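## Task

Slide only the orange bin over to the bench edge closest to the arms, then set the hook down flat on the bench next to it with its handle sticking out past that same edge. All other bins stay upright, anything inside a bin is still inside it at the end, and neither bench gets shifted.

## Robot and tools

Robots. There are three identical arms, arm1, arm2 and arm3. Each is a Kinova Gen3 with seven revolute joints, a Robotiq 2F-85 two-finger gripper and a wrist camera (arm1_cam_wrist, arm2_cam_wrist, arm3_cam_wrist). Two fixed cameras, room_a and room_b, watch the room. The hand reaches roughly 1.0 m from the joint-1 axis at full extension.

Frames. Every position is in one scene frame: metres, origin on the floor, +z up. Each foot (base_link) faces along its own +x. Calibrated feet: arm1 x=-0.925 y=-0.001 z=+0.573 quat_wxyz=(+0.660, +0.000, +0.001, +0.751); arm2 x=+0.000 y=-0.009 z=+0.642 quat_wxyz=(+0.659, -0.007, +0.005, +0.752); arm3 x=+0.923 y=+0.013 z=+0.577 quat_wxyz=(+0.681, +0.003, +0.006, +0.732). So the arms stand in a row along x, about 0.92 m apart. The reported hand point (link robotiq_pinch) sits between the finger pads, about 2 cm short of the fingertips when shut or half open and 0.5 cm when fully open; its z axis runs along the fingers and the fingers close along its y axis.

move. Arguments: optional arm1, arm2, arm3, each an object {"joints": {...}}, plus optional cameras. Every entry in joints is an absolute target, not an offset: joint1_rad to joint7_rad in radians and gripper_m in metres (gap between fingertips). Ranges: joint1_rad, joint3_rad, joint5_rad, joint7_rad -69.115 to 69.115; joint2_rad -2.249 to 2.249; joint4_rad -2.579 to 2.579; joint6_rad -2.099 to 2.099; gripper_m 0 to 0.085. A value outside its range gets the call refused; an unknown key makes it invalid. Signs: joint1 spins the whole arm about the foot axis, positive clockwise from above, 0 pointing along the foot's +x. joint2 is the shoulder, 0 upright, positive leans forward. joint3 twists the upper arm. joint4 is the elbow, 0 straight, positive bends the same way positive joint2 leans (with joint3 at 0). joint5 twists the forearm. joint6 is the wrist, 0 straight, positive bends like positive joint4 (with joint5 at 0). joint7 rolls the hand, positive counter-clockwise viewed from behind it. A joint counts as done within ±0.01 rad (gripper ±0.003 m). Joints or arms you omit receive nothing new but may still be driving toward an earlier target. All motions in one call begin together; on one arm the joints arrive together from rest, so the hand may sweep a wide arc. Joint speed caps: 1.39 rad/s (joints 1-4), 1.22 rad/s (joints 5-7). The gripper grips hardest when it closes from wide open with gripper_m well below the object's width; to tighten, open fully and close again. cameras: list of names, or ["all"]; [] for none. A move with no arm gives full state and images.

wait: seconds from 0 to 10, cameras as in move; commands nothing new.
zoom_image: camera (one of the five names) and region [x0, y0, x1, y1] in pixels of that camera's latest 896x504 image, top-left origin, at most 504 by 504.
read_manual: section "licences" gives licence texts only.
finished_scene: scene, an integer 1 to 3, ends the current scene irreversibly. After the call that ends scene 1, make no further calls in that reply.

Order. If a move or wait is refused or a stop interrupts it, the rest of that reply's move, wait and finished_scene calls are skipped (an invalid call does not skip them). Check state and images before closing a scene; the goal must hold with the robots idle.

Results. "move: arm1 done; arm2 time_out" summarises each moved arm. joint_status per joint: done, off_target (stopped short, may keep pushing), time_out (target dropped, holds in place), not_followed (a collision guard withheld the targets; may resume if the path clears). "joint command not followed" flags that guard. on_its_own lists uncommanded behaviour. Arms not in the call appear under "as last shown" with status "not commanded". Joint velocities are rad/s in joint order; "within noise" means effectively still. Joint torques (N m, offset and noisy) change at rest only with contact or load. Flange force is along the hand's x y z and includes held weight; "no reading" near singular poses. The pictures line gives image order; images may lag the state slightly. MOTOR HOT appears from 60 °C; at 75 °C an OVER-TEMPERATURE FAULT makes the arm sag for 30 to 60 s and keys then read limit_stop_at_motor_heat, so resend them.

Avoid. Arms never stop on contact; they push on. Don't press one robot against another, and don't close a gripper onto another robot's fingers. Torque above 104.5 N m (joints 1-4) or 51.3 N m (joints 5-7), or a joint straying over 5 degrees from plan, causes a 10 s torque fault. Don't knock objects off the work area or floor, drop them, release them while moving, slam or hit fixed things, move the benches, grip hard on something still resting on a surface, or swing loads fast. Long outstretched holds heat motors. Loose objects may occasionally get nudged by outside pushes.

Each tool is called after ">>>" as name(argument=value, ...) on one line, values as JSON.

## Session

>>> move(cameras=["room_a","room_b"])

>>> zoom_image(camera="room_a", region=[400, 120, 800, 504])

Scene clock: 0.00 s.
Joint torques (N m): no reading
Flange force (N): no reading
Joint velocities: within noise
arm1.joint_positions: joint1_rad=+0.603 joint2_rad=-0.399 joint3_rad=-0.041 joint4_rad=+1.662 joint5_rad=+0.010 joint6_rad=+2.038 joint7_rad=+1.045 gripper_m=+0.085
arm1.joint_status: not commanded
arm1.hand: x=-0.8659 y=+0.0675 z=+1.0332 quat_wxyz=(+0.045, +0.296, -0.952, +0.068) (m; scene frame)
arm2.joint_positions: joint1_rad=-0.207 joint2_rad=-0.330 joint3_rad=+0.021 joint4_rad=+1.370 joint5_rad=+0.011 joint6_rad=+2.054 joint7_rad=+0.801 gripper_m=+0.085
arm2.joint_status: not commanded
arm2.hand: x=-0.0213 y=+0.1506 z=+1.1708 quat_wxyz=(-0.005, +0.529, -0.848, -0.015) (m; scene frame)
arm3.joint_positions: joint1_rad=+0.198 joint2_rad=-0.202 joint3_rad=-0.085 joint4_rad=+1.627 joint5_rad=-0.103 joint6_rad=+1.830 joint7_rad=+0.908 gripper_m=+0.085
arm3.joint_status: not commanded
arm3.hand: x=+0.9275 y=+0.2057 z=+1.0109 quat_wxyz=(+0.070, +0.427, -0.901, +0.031) (m; scene frame)
pictures: room_a, room_b

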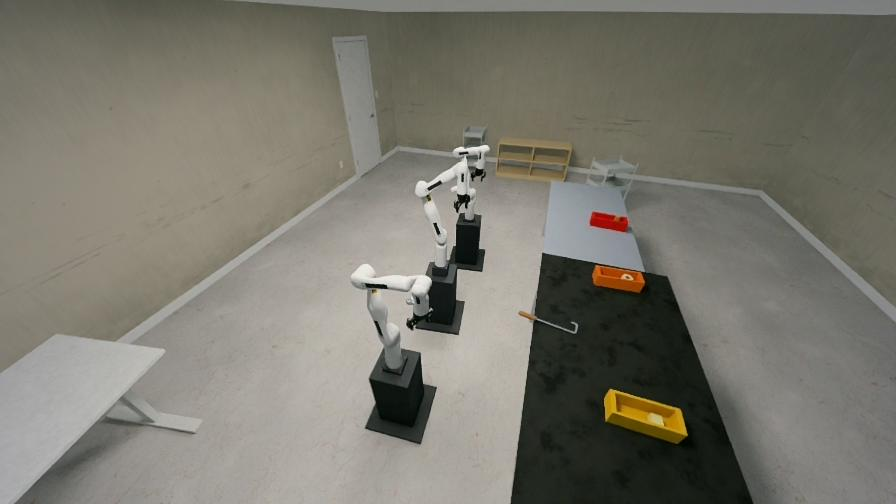

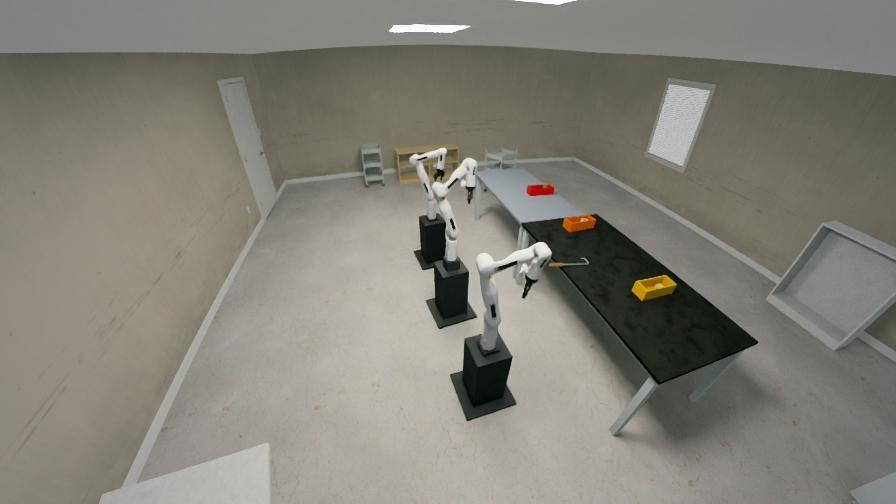

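Scaled by 1.260 from the camera's 896x504 image, which has a finer 1280x720 frame.

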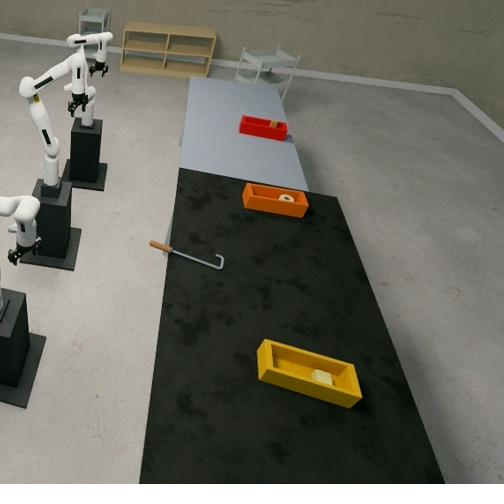

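>>> move(arm2={"joints":{"joint1_rad":0.3,"joint2_rad":-0.4,"joint3_rad":0,"joint4_rad":1.4,"joint5_rad":0,"joint6_rad":1.2,"joint7_rad":-1.571}}, arm3={"joints":{"joint1_rad":-0.55,"joint2_rad":-0.4,"joint3_rad":0,"joint4_rad":1.4,"joint5_rad":0,"joint6_rad":1.2,"joint7_rad":-1.571}}, cameras=["arm2_cam_wrist","arm3_cam_wrist"])

Scene clock: 4.23 s.
Joint torques (N m): arm1=[-0.49 0.17 -0.16 -7.96 -0.21 0.77 -0.06] | arm2=[-1.65 -0.76 0.33 -11.73 -0.19 -2.36 0.13] | arm3=[0.8 -1.77 0.94 -9.87 0.23 -2.29 -0.14]
Flange force (N): arm1=[-0.1 -0.9 0.2] | arm2=[-10.3 -4.2 1.7] | arm3=[-1.0 -2.9 0.2]
move: arm2 done; arm3 done
Joint velocities: within noise
arm1: as last shown
arm2.joint_positions: joint1_rad=+0.300 joint2_rad=-0.400 joint3_rad=+0.000 joint4_rad=+1.400 joint5_rad=+0.000 joint6_rad=+1.200 joint7_rad=-1.571 gripper_m=+0.085
arm2.joint_status: all done
arm2.hand: x=+0.0803 y=+0.3447 z=+1.2963 quat_wxyz=(+0.286, -0.682, -0.579, -0.343) (m; scene frame)
arm3.joint_positions: joint1_rad=-0.550 joint2_rad=-0.400 joint3_rad=+0.000 joint4_rad=+1.400 joint5_rad=+0.000 joint6_rad=+1.200 joint7_rad=-1.571 gripper_m=+0.085
arm3.joint_status: all done
arm3.hand: x=+0.7455 y=+0.3170 z=+1.2371 quat_wxyz=(+0.408, -0.409, -0.791, -0.203) (m; scene frame)
pictures: arm2_cam_wrist, arm3_cam_wrist

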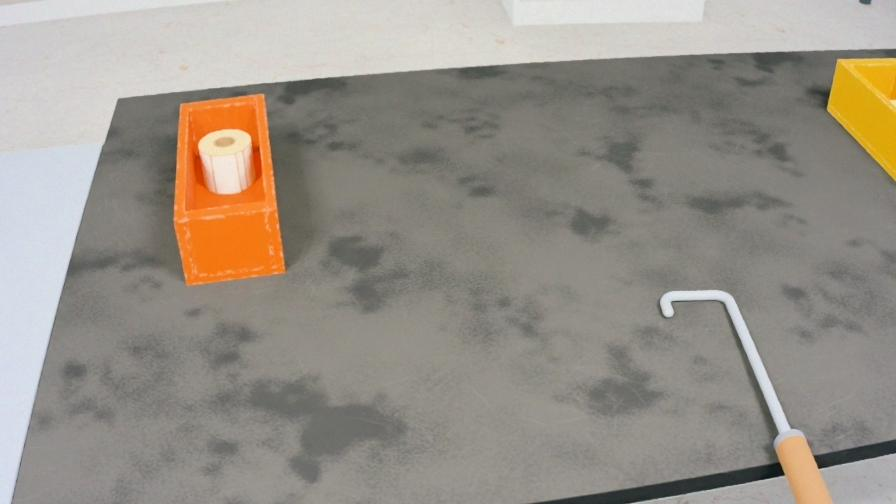

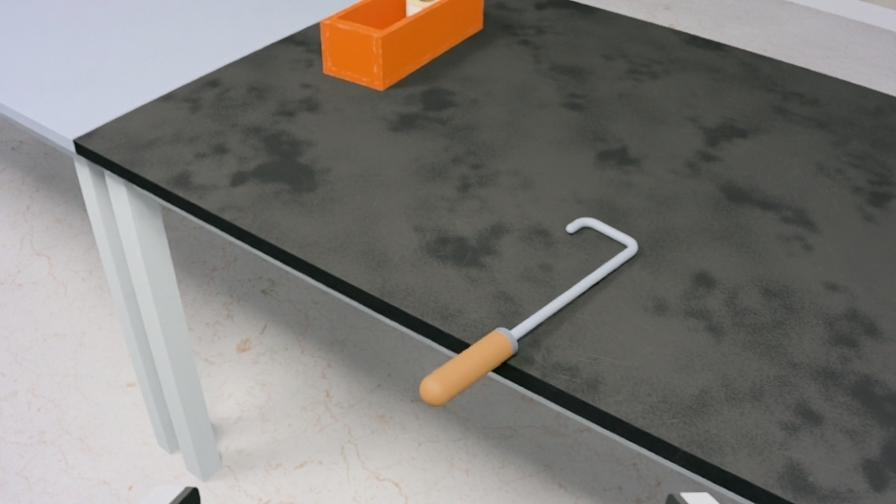

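>>> move(arm2={"joints":{"joint1_rad":1.081,"joint2_rad":1.159,"joint3_rad":0,"joint4_rad":1.610,"joint5_rad":0.840,"joint6_rad":-1.3325,"joint7_rad":-1.845}}, cameras=["arm2_cam_wrist","arm3_cam_wrist"])

Scene clock: 17.23 s.
Joint torques (N m): arm1=[-0.56 0.17 -0.2 -8.01 -0.22 0.77 -0.12] | arm2=[-1.25 -21.57 -0.93 -7.09 -0.98 -2.78 0.15] | arm3=[0.79 -1.77 0.87 -9.86 0.2 -2.35 -0.15]
Flange force (N): arm1=[-0.3 -1.2 0.4] | arm2=[7.2 -4.7 -7.6] | arm3=[-0.8 -2.6 0.0]
move: arm2 done
Joint velocities: within noise
arm1, arm3: as last shown
arm2.joint_positions: joint1_rad=+1.081 joint2_rad=+1.159 joint3_rad=+0.000 joint4_rad=+1.610 joint5_rad=+0.840 joint6_rad=-1.332 joint7_rad=-1.845 gripper_m=+0.085
arm2.joint_status: all done
arm2.hand: x=+0.4634 y=+0.5733 z=+0.8009 quat_wxyz=(+0.462, -0.532, -0.466, -0.535) (m; scene frame)
pictures: arm2_cam_wrist, arm3_cam_wrist

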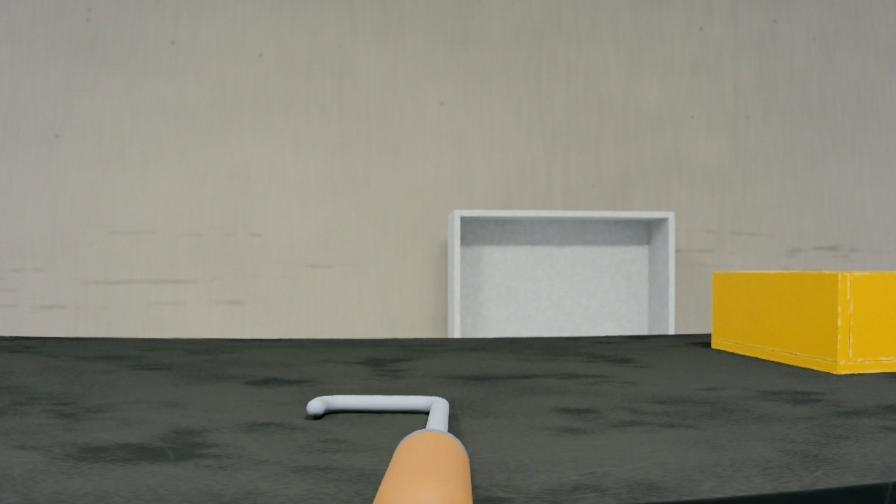

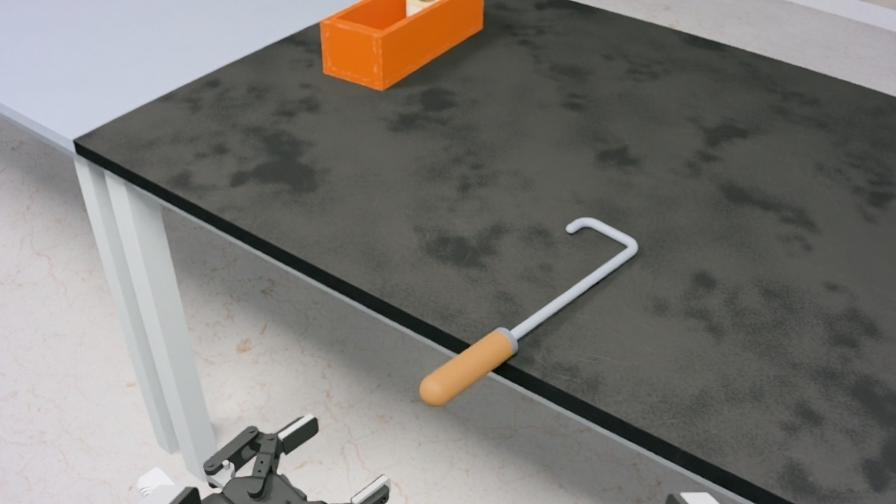

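>>> move(arm2={"joints":{"joint1_rad":0.878,"joint2_rad":1.330,"joint3_rad":0,"joint4_rad":1.089,"joint5_rad":0.738,"joint6_rad":-1.011,"joint7_rad":-2.032}}, cameras=["arm2_cam_wrist","arm3_cam_wrist"])

>>> zoom_image(camera="arm3_cam_wrist", region=[220, 212, 724, 504])

Scene clock: 26.60 s.
Joint torques (N m): arm1=[-0.56 0.16 -0.17 -8 -0.19 0.8 -0.08] | arm2=[-1.51 -25.65 -0.68 -10.22 -1.29 -2.6 0.13] | arm3=[0.75 -1.73 0.9 -9.9 0.19 -2.3 -0.16]
Flange force (N): arm1=[-0.2 -0.9 0.4] | arm2=[7.5 -6.1 -12.9] | arm3=[-1.2 -2.8 0.2]
move: arm2 done
Joint velocities: within noise
arm1, arm3: as last shown
arm2.joint_positions: joint1_rad=+0.878 joint2_rad=+1.330 joint3_rad=+0.000 joint4_rad=+1.089 joint5_rad=+0.738 joint6_rad=-1.011 joint7_rad=-2.032 gripper_m=+0.085
arm2.joint_status: all done
arm2.hand: x=+0.4789 y=+0.7379 z=+0.7873 quat_wxyz=(+0.463, -0.532, -0.466, -0.535) (m; scene frame)
pictures: arm2_cam_wrist, arm3_cam_wrist

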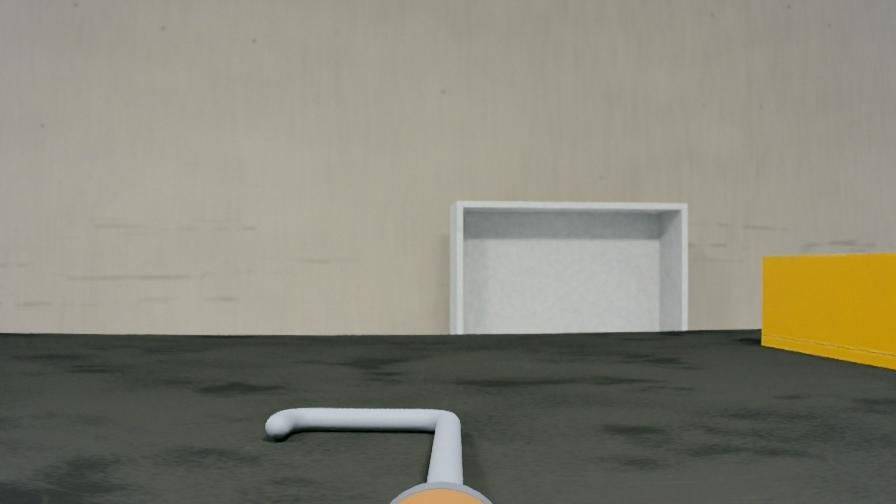

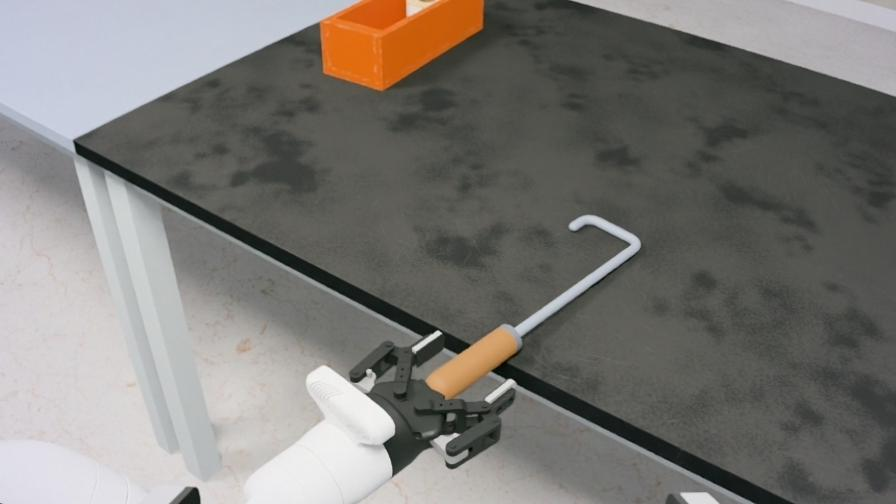

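Scaled by 1.000.

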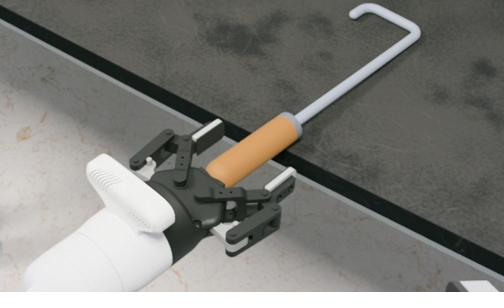

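>>> move(arm2={"joints":{"joint1_rad":0.899,"joint2_rad":1.316,"joint3_rad":0,"joint4_rad":1.142,"joint5_rad":0.747,"joint6_rad":-1.046,"joint7_rad":-2.012}}, cameras=[])

>>> move(arm2={"joints":{"gripper_m":0.0}}, cameras=["arm2_cam_wrist","arm3_cam_wrist"])

>>> zoom_image(camera="arm3_cam_wrist", region=[220, 212, 724, 504])

Scene clock: 31.70 s.
Joint torques (N m): arm1=[-0.54 0.15 -0.22 -8.02 -0.18 0.78 -0.05] | arm2=[-1.22 -25.16 -0.62 -9.75 -1.29 -2.6 0.16] | arm3=[0.79 -1.75 0.9 -9.94 0.19 -2.31 -0.13]
Flange force (N): arm1=[-0.2 -1.0 0.4] | arm2=[7.5 -5.8 -11.4] | arm3=[-1.2 -2.8 0.3]
move: arm2 done
Joint velocities: within noise
arm1, arm3: as last shown
arm2.joint_positions: joint1_rad=+0.899 joint2_rad=+1.316 joint3_rad=+0.000 joint4_rad=+1.142 joint5_rad=+0.747 joint6_rad=-1.046 joint7_rad=-2.012 gripper_m=+0.085
arm2.joint_status: all done
arm2.hand: x=+0.4802 y=+0.7210 z=+0.7842 quat_wxyz=(+0.461, -0.532, -0.467, -0.535) (m; scene frame)
pictures: none
No camera images: "cameras" was empty.

Scene clock: 32.80 s.
Joint torques (N m): arm1=[-0.52 0.18 -0.13 -7.98 -0.22 0.75 -0.05] | arm2=[-1.64 -25.6 -0.86 -10.04 -1.28 -2.75 0.18] | arm3=[0.79 -1.75 0.89 -9.89 0.2 -2.3 -0.14]
Flange force (N): arm1=[0.0 -0.9 0.2] | arm2=[7.1 -5.5 -12.0] | arm3=[-1.1 -2.8 0.2]
move: arm2 off_target
Joint velocities: within noise
arm1, arm3: as last shown
arm2.joint_positions: joint1_rad=+0.899 joint2_rad=+1.316 joint3_rad=+0.000 joint4_rad=+1.142 joint5_rad=+0.747 joint6_rad=-1.046 joint7_rad=-2.012 gripper_m=+0.028
arm2.joint_status: gripper_m off_target (ended at +0.028, target +0.000)
arm2.hand: x=+0.4802 y=+0.7209 z=+0.7842 quat_wxyz=(+0.461, -0.532, -0.467, -0.535) (m; scene frame)
pictures: arm2_cam_wrist, arm3_cam_wrist

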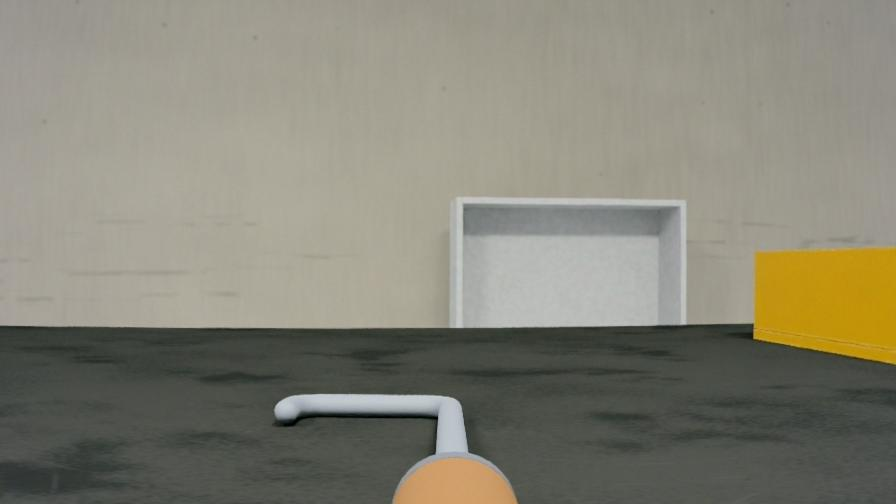

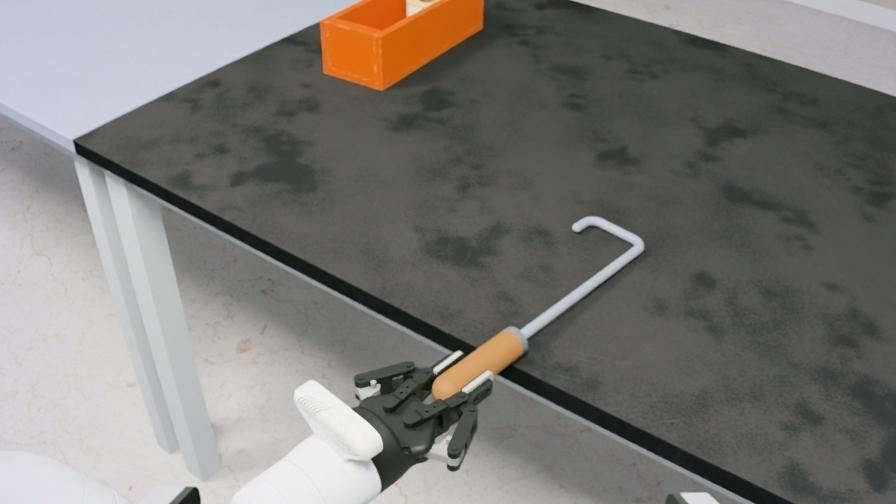

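Scaled by 1.000.

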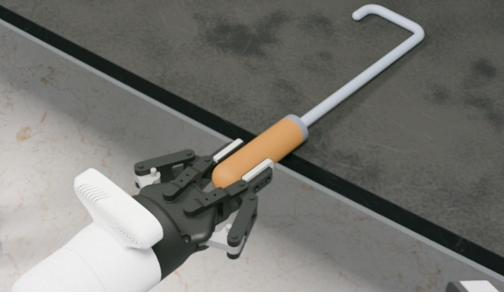

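>>> move(arm2={"joints":{"joint1_rad":0.970,"joint2_rad":0.957,"joint3_rad":0,"joint4_rad":1.462,"joint5_rad":0.831,"joint6_rad":-1.054,"joint7_rad":-2.081}}, cameras=[])

>>> move(arm2={"joints":{"joint1_rad":0.082,"joint2_rad":0.562,"joint3_rad":0,"joint4_rad":2.307,"joint5_rad":0,"joint6_rad":-1.316,"joint7_rad":0}}, cameras=["arm2_cam_wrist","arm3_cam_wrist","room_a"])

>>> zoom_image(camera="room_a", region=[460, 190, 712, 334])

Scene clock: 38.27 s.
Joint torques (N m): arm1=[-0.53 0.2 -0.09 -8.08 -0.21 0.75 -0.04] | arm2=[-1.22 -25.91 -1.51 -11.99 -2.22 -4.17 0.09] | arm3=[0.8 -1.75 0.89 -9.9 0.22 -2.32 -0.17]
Flange force (N): arm1=[0.1 -0.7 0.6] | arm2=[1.0 -4.9 -9.4] | arm3=[-1.1 -2.7 0.2]
move: arm2 done
Joint velocities: within noise
arm1, arm3: as last shown
arm2.joint_positions: joint1_rad=+0.970 joint2_rad=+0.957 joint3_rad=+0.000 joint4_rad=+1.462 joint5_rad=+0.831 joint6_rad=-1.054 joint7_rad=-2.081 gripper_m=+0.028
arm2.joint_status: all done
arm2.hand: x=+0.4688 y=+0.6550 z=+0.9308 quat_wxyz=(+0.462, -0.532, -0.465, -0.536) (m; scene frame)
pictures: none
No camera images: "cameras" was empty.

Scene clock: 40.97 s.
Joint torques (N m): arm1=[-0.51 0.17 -0.15 -8.06 -0.2 0.82 -0.03] | arm2=[-1.44 -17.19 0.77 -9.13 -0.26 -4.76 0.14] | arm3=[0.82 -1.79 0.84 -9.89 0.21 -2.29 -0.14]
Flange force (N): arm1=[-0.1 -0.8 0.7] | arm2=[-4.1 1.9 -7.5] | arm3=[-1.0 -2.5 0.3]
move: arm2 done
Joint velocities: within noise
arm1, arm3: as last shown
arm2.joint_positions: joint1_rad=+0.082 joint2_rad=+0.562 joint3_rad=+0.000 joint4_rad=+2.307 joint5_rad=+0.000 joint6_rad=-1.316 joint7_rad=+0.000 gripper_m=+0.028
arm2.joint_status: all done
arm2.hand: x=-0.0080 y=+0.6169 z=+0.9761 quat_wxyz=(+0.017, +0.019, -0.706, -0.707) (m; scene frame)
pictures: arm2_cam_wrist, arm3_cam_wrist, room_a

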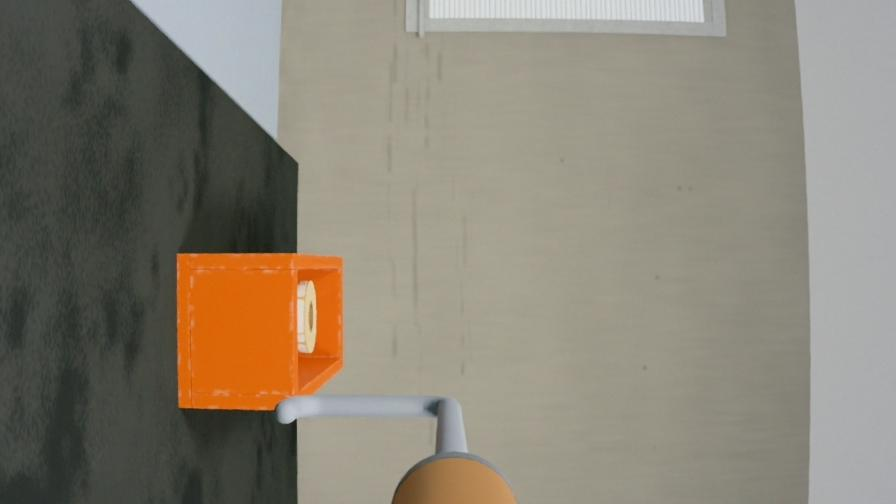

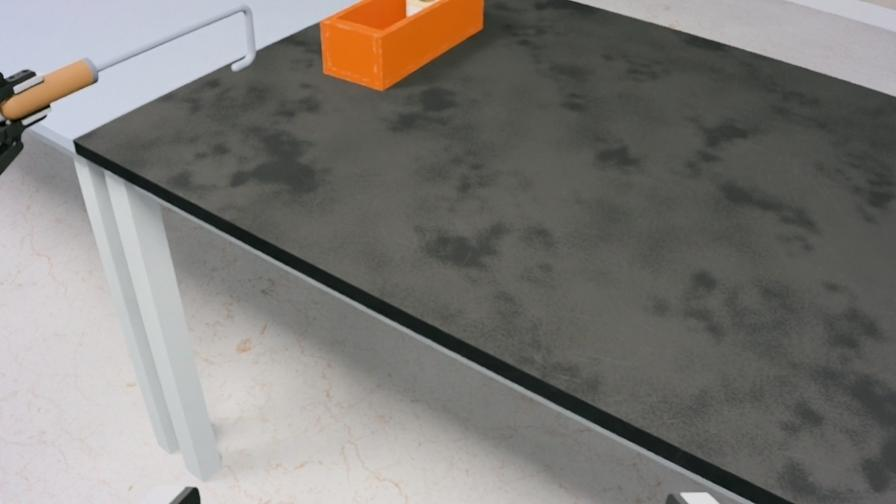

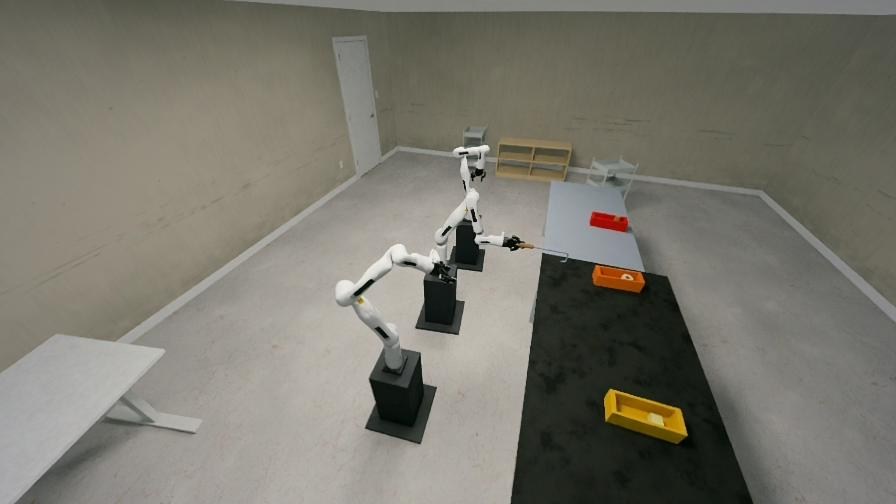

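Scaled by 2.000 from the camera's 896x504 image, which has a finer 1280x720 frame.

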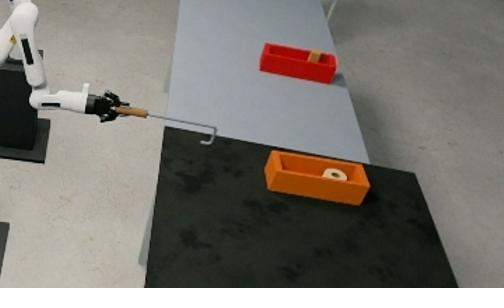

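>>> move(arm2={"joints":{"joint1_rad":0.067,"joint2_rad":1.154,"joint3_rad":0,"joint4_rad":0.780,"joint5_rad":0,"joint6_rad":-0.380,"joint7_rad":0}}, cameras=["arm2_cam_wrist","arm3_cam_wrist","room_a"])

>>> zoom_image(camera="room_a", region=[500, 220, 668, 316])

Scene clock: 47.00 s.
Joint torques (N m): arm1=[-0.57 0.14 -0.17 -8.04 -0.2 0.8 -0.03] | arm2=[-1.43 -31.85 0.97 -15.87 -0.28 -4.77 0.12] | arm3=[0.78 -1.81 0.91 -9.87 0.2 -2.34 -0.12]
Flange force (N): arm1=[-0.2 -0.8 0.5] | arm2=[-4.6 -1.3 -20.0] | arm3=[-0.8 -2.9 0.1]
move: arm2 done
Joint velocities: within noise
arm1.joint_positions: joint1_rad=+0.603 joint2_rad=-0.399 joint3_rad=-0.041 joint4_rad=+1.662 joint5_rad=+0.010 joint6_rad=+2.038 joint7_rad=+1.045 gripper_m=+0.085
arm1.joint_status: not commanded
arm1.hand: x=-0.8659 y=+0.0675 z=+1.0332 quat_wxyz=(+0.045, +0.296, -0.952, +0.068) (m; scene frame)
arm2.joint_positions: joint1_rad=+0.067 joint2_rad=+1.154 joint3_rad=+0.000 joint4_rad=+0.780 joint5_rad=+0.000 joint6_rad=-0.380 joint7_rad=+0.000 gripper_m=+0.028
arm2.joint_status: all done
arm2.hand: x=-0.0416 y=+0.9857 z=+0.9751 quat_wxyz=(+0.022, +0.024, -0.706, -0.707) (m; scene frame)
arm3: as last shown
pictures: arm2_cam_wrist, arm3_cam_wrist, room_a

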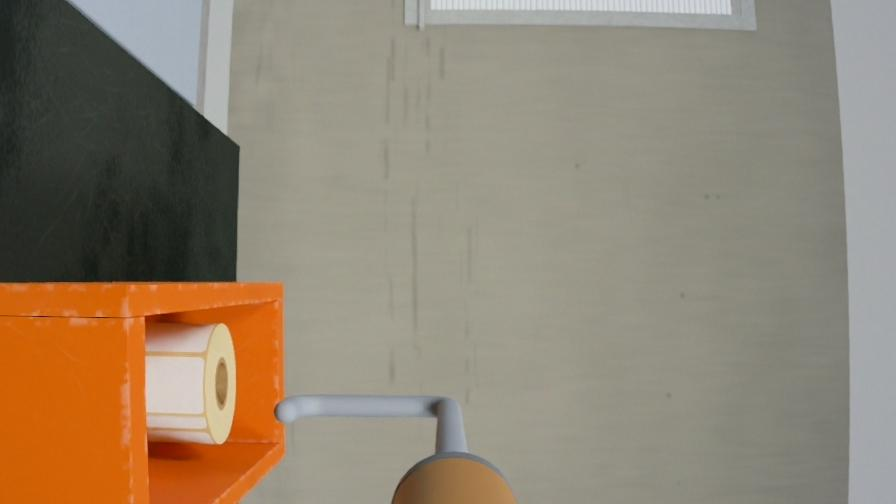

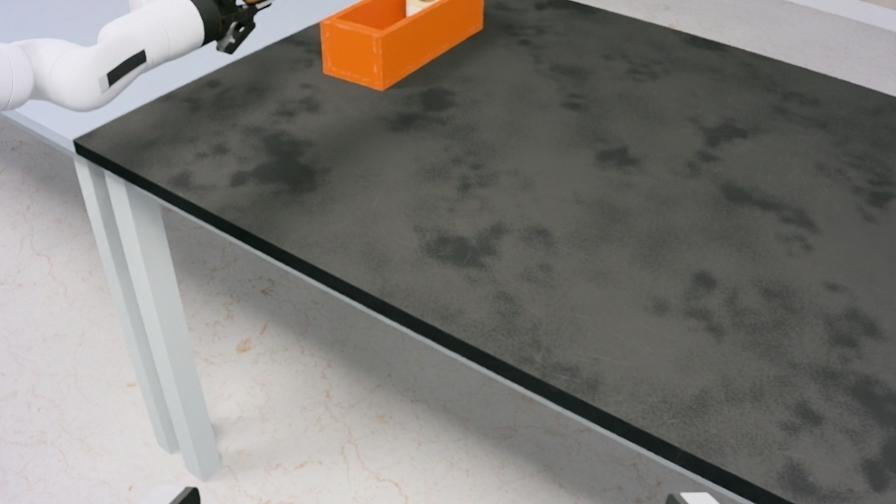

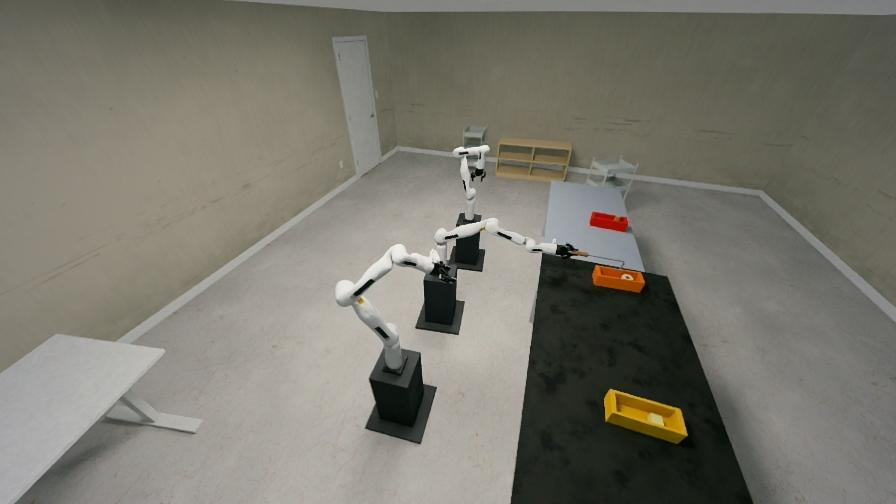

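Scaled by 3.000 from the camera's 896x504 image, which has a finer 1280x720 frame.

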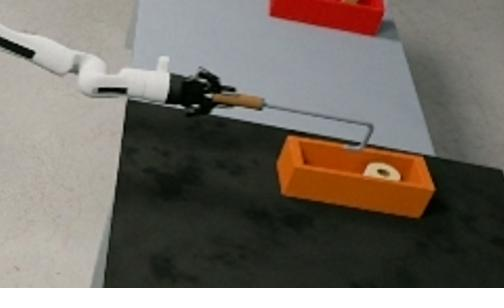

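>>> move(arm2={"joints":{"joint1_rad":0.067,"joint2_rad":1.058,"joint3_rad":0,"joint4_rad":1.033,"joint5_rad":0,"joint6_rad":-0.538,"joint7_rad":0}}, cameras=["arm2_cam_wrist","arm3_cam_wrist","room_a","room_b"])

>>> zoom_image(camera="room_a", region=[500, 220, 668, 316])

>>> zoom_image(camera="room_b", region=[500, 180, 640, 260])

Scene clock: 50.70 s.
Joint torques (N m): arm1=[-0.52 0.21 -0.22 -8.06 -0.24 0.82 -0.07] | arm2=[-1.46 -30.26 0.92 -15.18 -0.28 -4.77 0.12] | arm3=[0.78 -1.76 0.87 -9.88 0.2 -2.3 -0.14]
Flange force (N): arm1=[-0.2 -1.2 0.7] | arm2=[-4.1 -0.6 -15.4] | arm3=[-1.0 -2.7 0.2]
move: arm2 done
Joint velocities: within noise
arm1: as last shown
arm2.joint_positions: joint1_rad=+0.067 joint2_rad=+1.058 joint3_rad=+0.000 joint4_rad=+1.033 joint5_rad=+0.000 joint6_rad=-0.538 joint7_rad=+0.000 gripper_m=+0.028
arm2.joint_status: all done
arm2.hand: x=-0.0390 y=+0.9465 z=+0.9675 quat_wxyz=(+0.022, +0.024, -0.706, -0.707) (m; scene frame)
arm3.joint_positions: joint1_rad=-0.550 joint2_rad=-0.400 joint3_rad=+0.000 joint4_rad=+1.400 joint5_rad=+0.000 joint6_rad=+1.200 joint7_rad=-1.571 gripper_m=+0.085
arm3.joint_status: not commanded
arm3.hand: x=+0.7455 y=+0.3170 z=+1.2371 quat_wxyz=(+0.408, -0.409, -0.791, -0.203) (m; scene frame)
pictures: arm2_cam_wrist, arm3_cam_wrist, room_a, room_b

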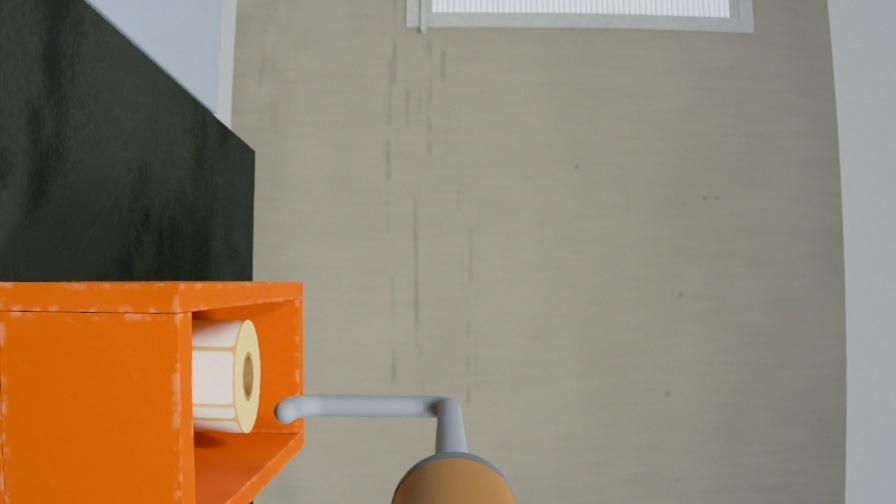

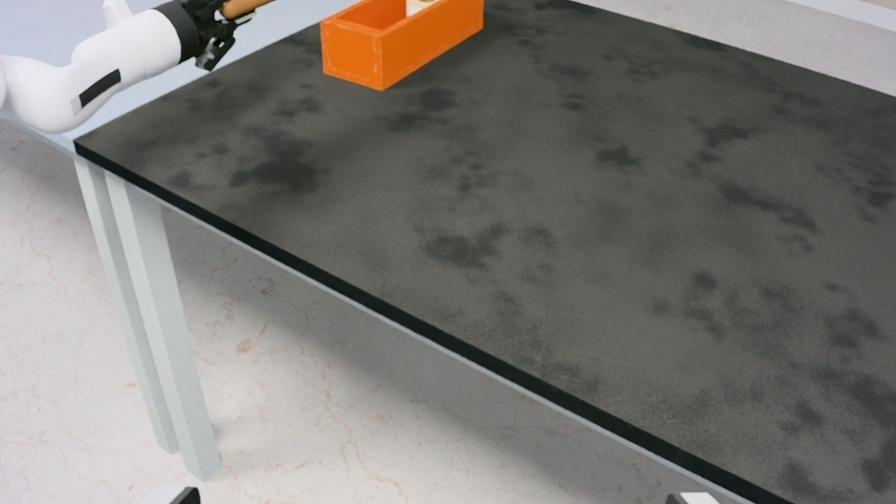

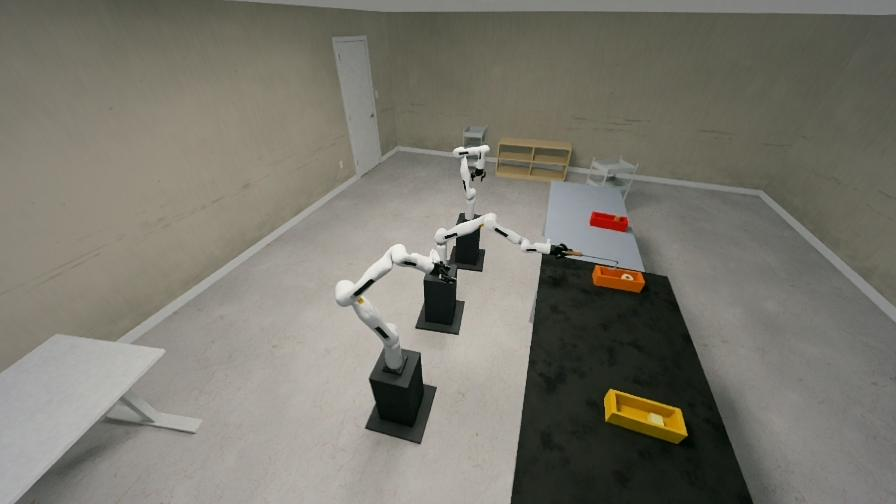

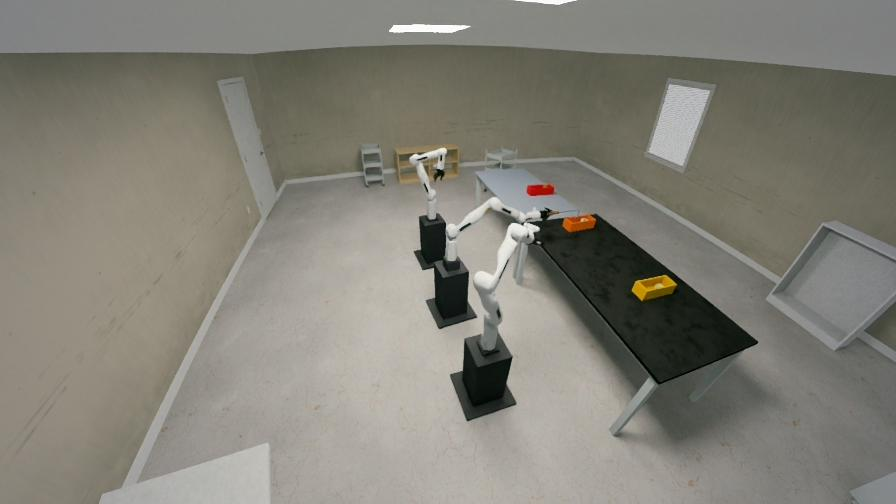

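Scaled by 3.000 from the camera's 896x504 image, which has a finer 1280x720 frame.

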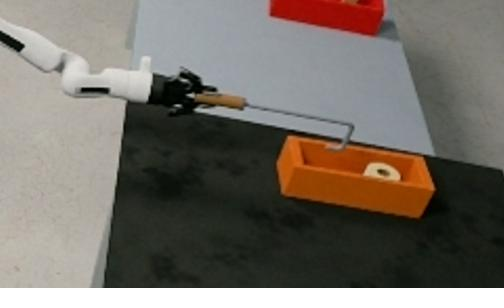

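Scaled by 3.600 from the camera's 896x504 image, which has a finer 1280x720 frame.

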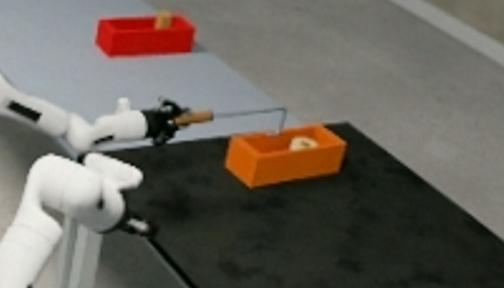

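>>> move(arm2={"joints":{"joint1_rad":0.067,"joint2_rad":1.182,"joint3_rad":0,"joint4_rad":1.042,"joint5_rad":0,"joint6_rad":-0.670,"joint7_rad":0}}, cameras=["arm2_cam_wrist","room_a","room_b"])

>>> zoom_image(camera="room_a", region=[500, 220, 668, 316])

>>> zoom_image(camera="room_b", region=[500, 180, 640, 260])

Scene clock: 53.33 s.
Joint torques (N m): arm1=[-0.56 0.04 -0.21 -7.99 -0.21 0.78 -0.1] | arm2=[-1.47 -30.63 0.93 -14.45 -0.24 -4.82 0.12] | arm3=[0.84 -1.77 0.88 -9.88 0.17 -2.31 -0.15]
Flange force (N): arm1=[-0.5 -1.1 0.2] | arm2=[-3.2 1.4 -14.8] | arm3=[-0.9 -2.7 0.2]
move: arm2 done
Joint velocities: within noise
arm1, arm3: as last shown
arm2.joint_positions: joint1_rad=+0.067 joint2_rad=+1.182 joint3_rad=+0.000 joint4_rad=+1.042 joint5_rad=+0.000 joint6_rad=-0.670 joint7_rad=+0.000 gripper_m=+0.028
arm2.joint_status: all done
arm2.hand: x=-0.0386 y=+0.9447 z=+0.8855 quat_wxyz=(+0.022, +0.025, -0.707, -0.707) (m; scene frame)
pictures: arm2_cam_wrist, room_a, room_b

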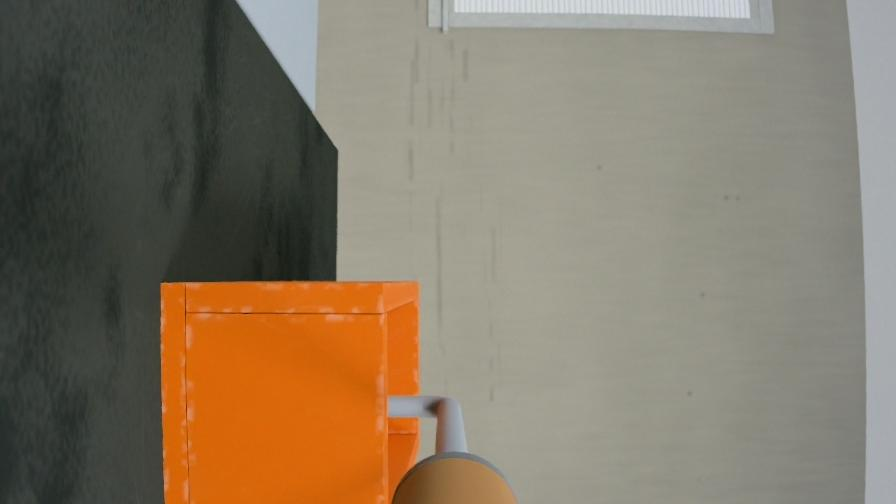

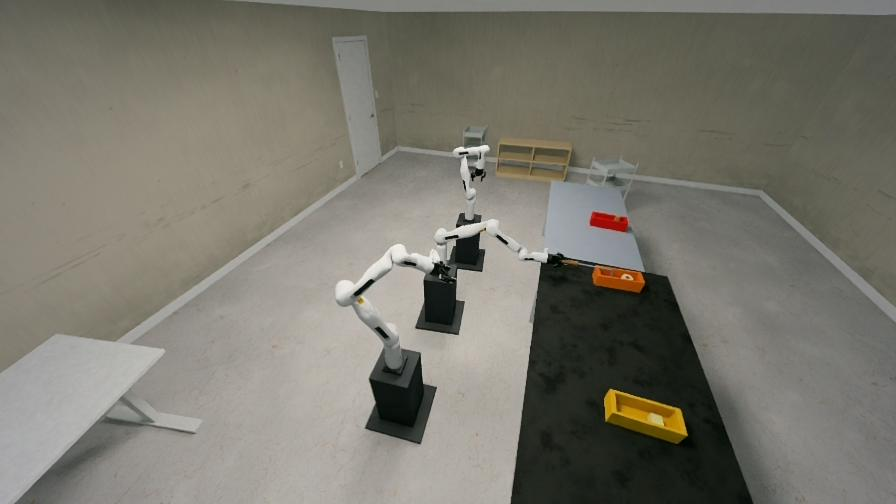

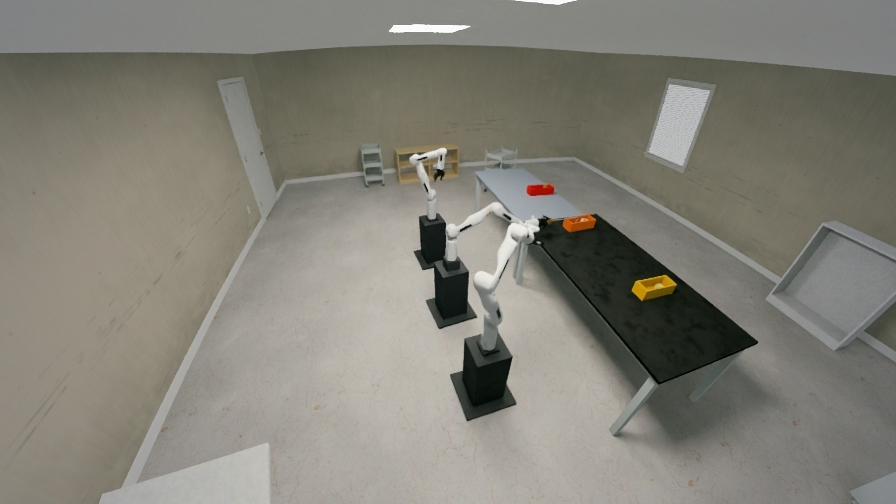

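Scaled by 3.000 from the camera's 896x504 image, which has a finer 1280x720 frame.

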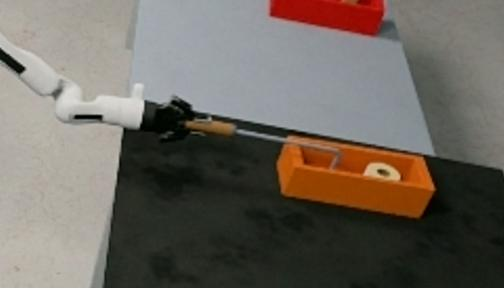

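Scaled by 3.600 from the camera's 896x504 image, which has a finer 1280x720 frame.

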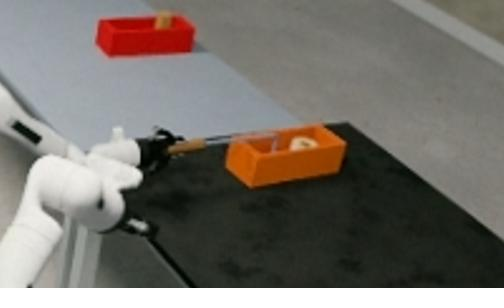

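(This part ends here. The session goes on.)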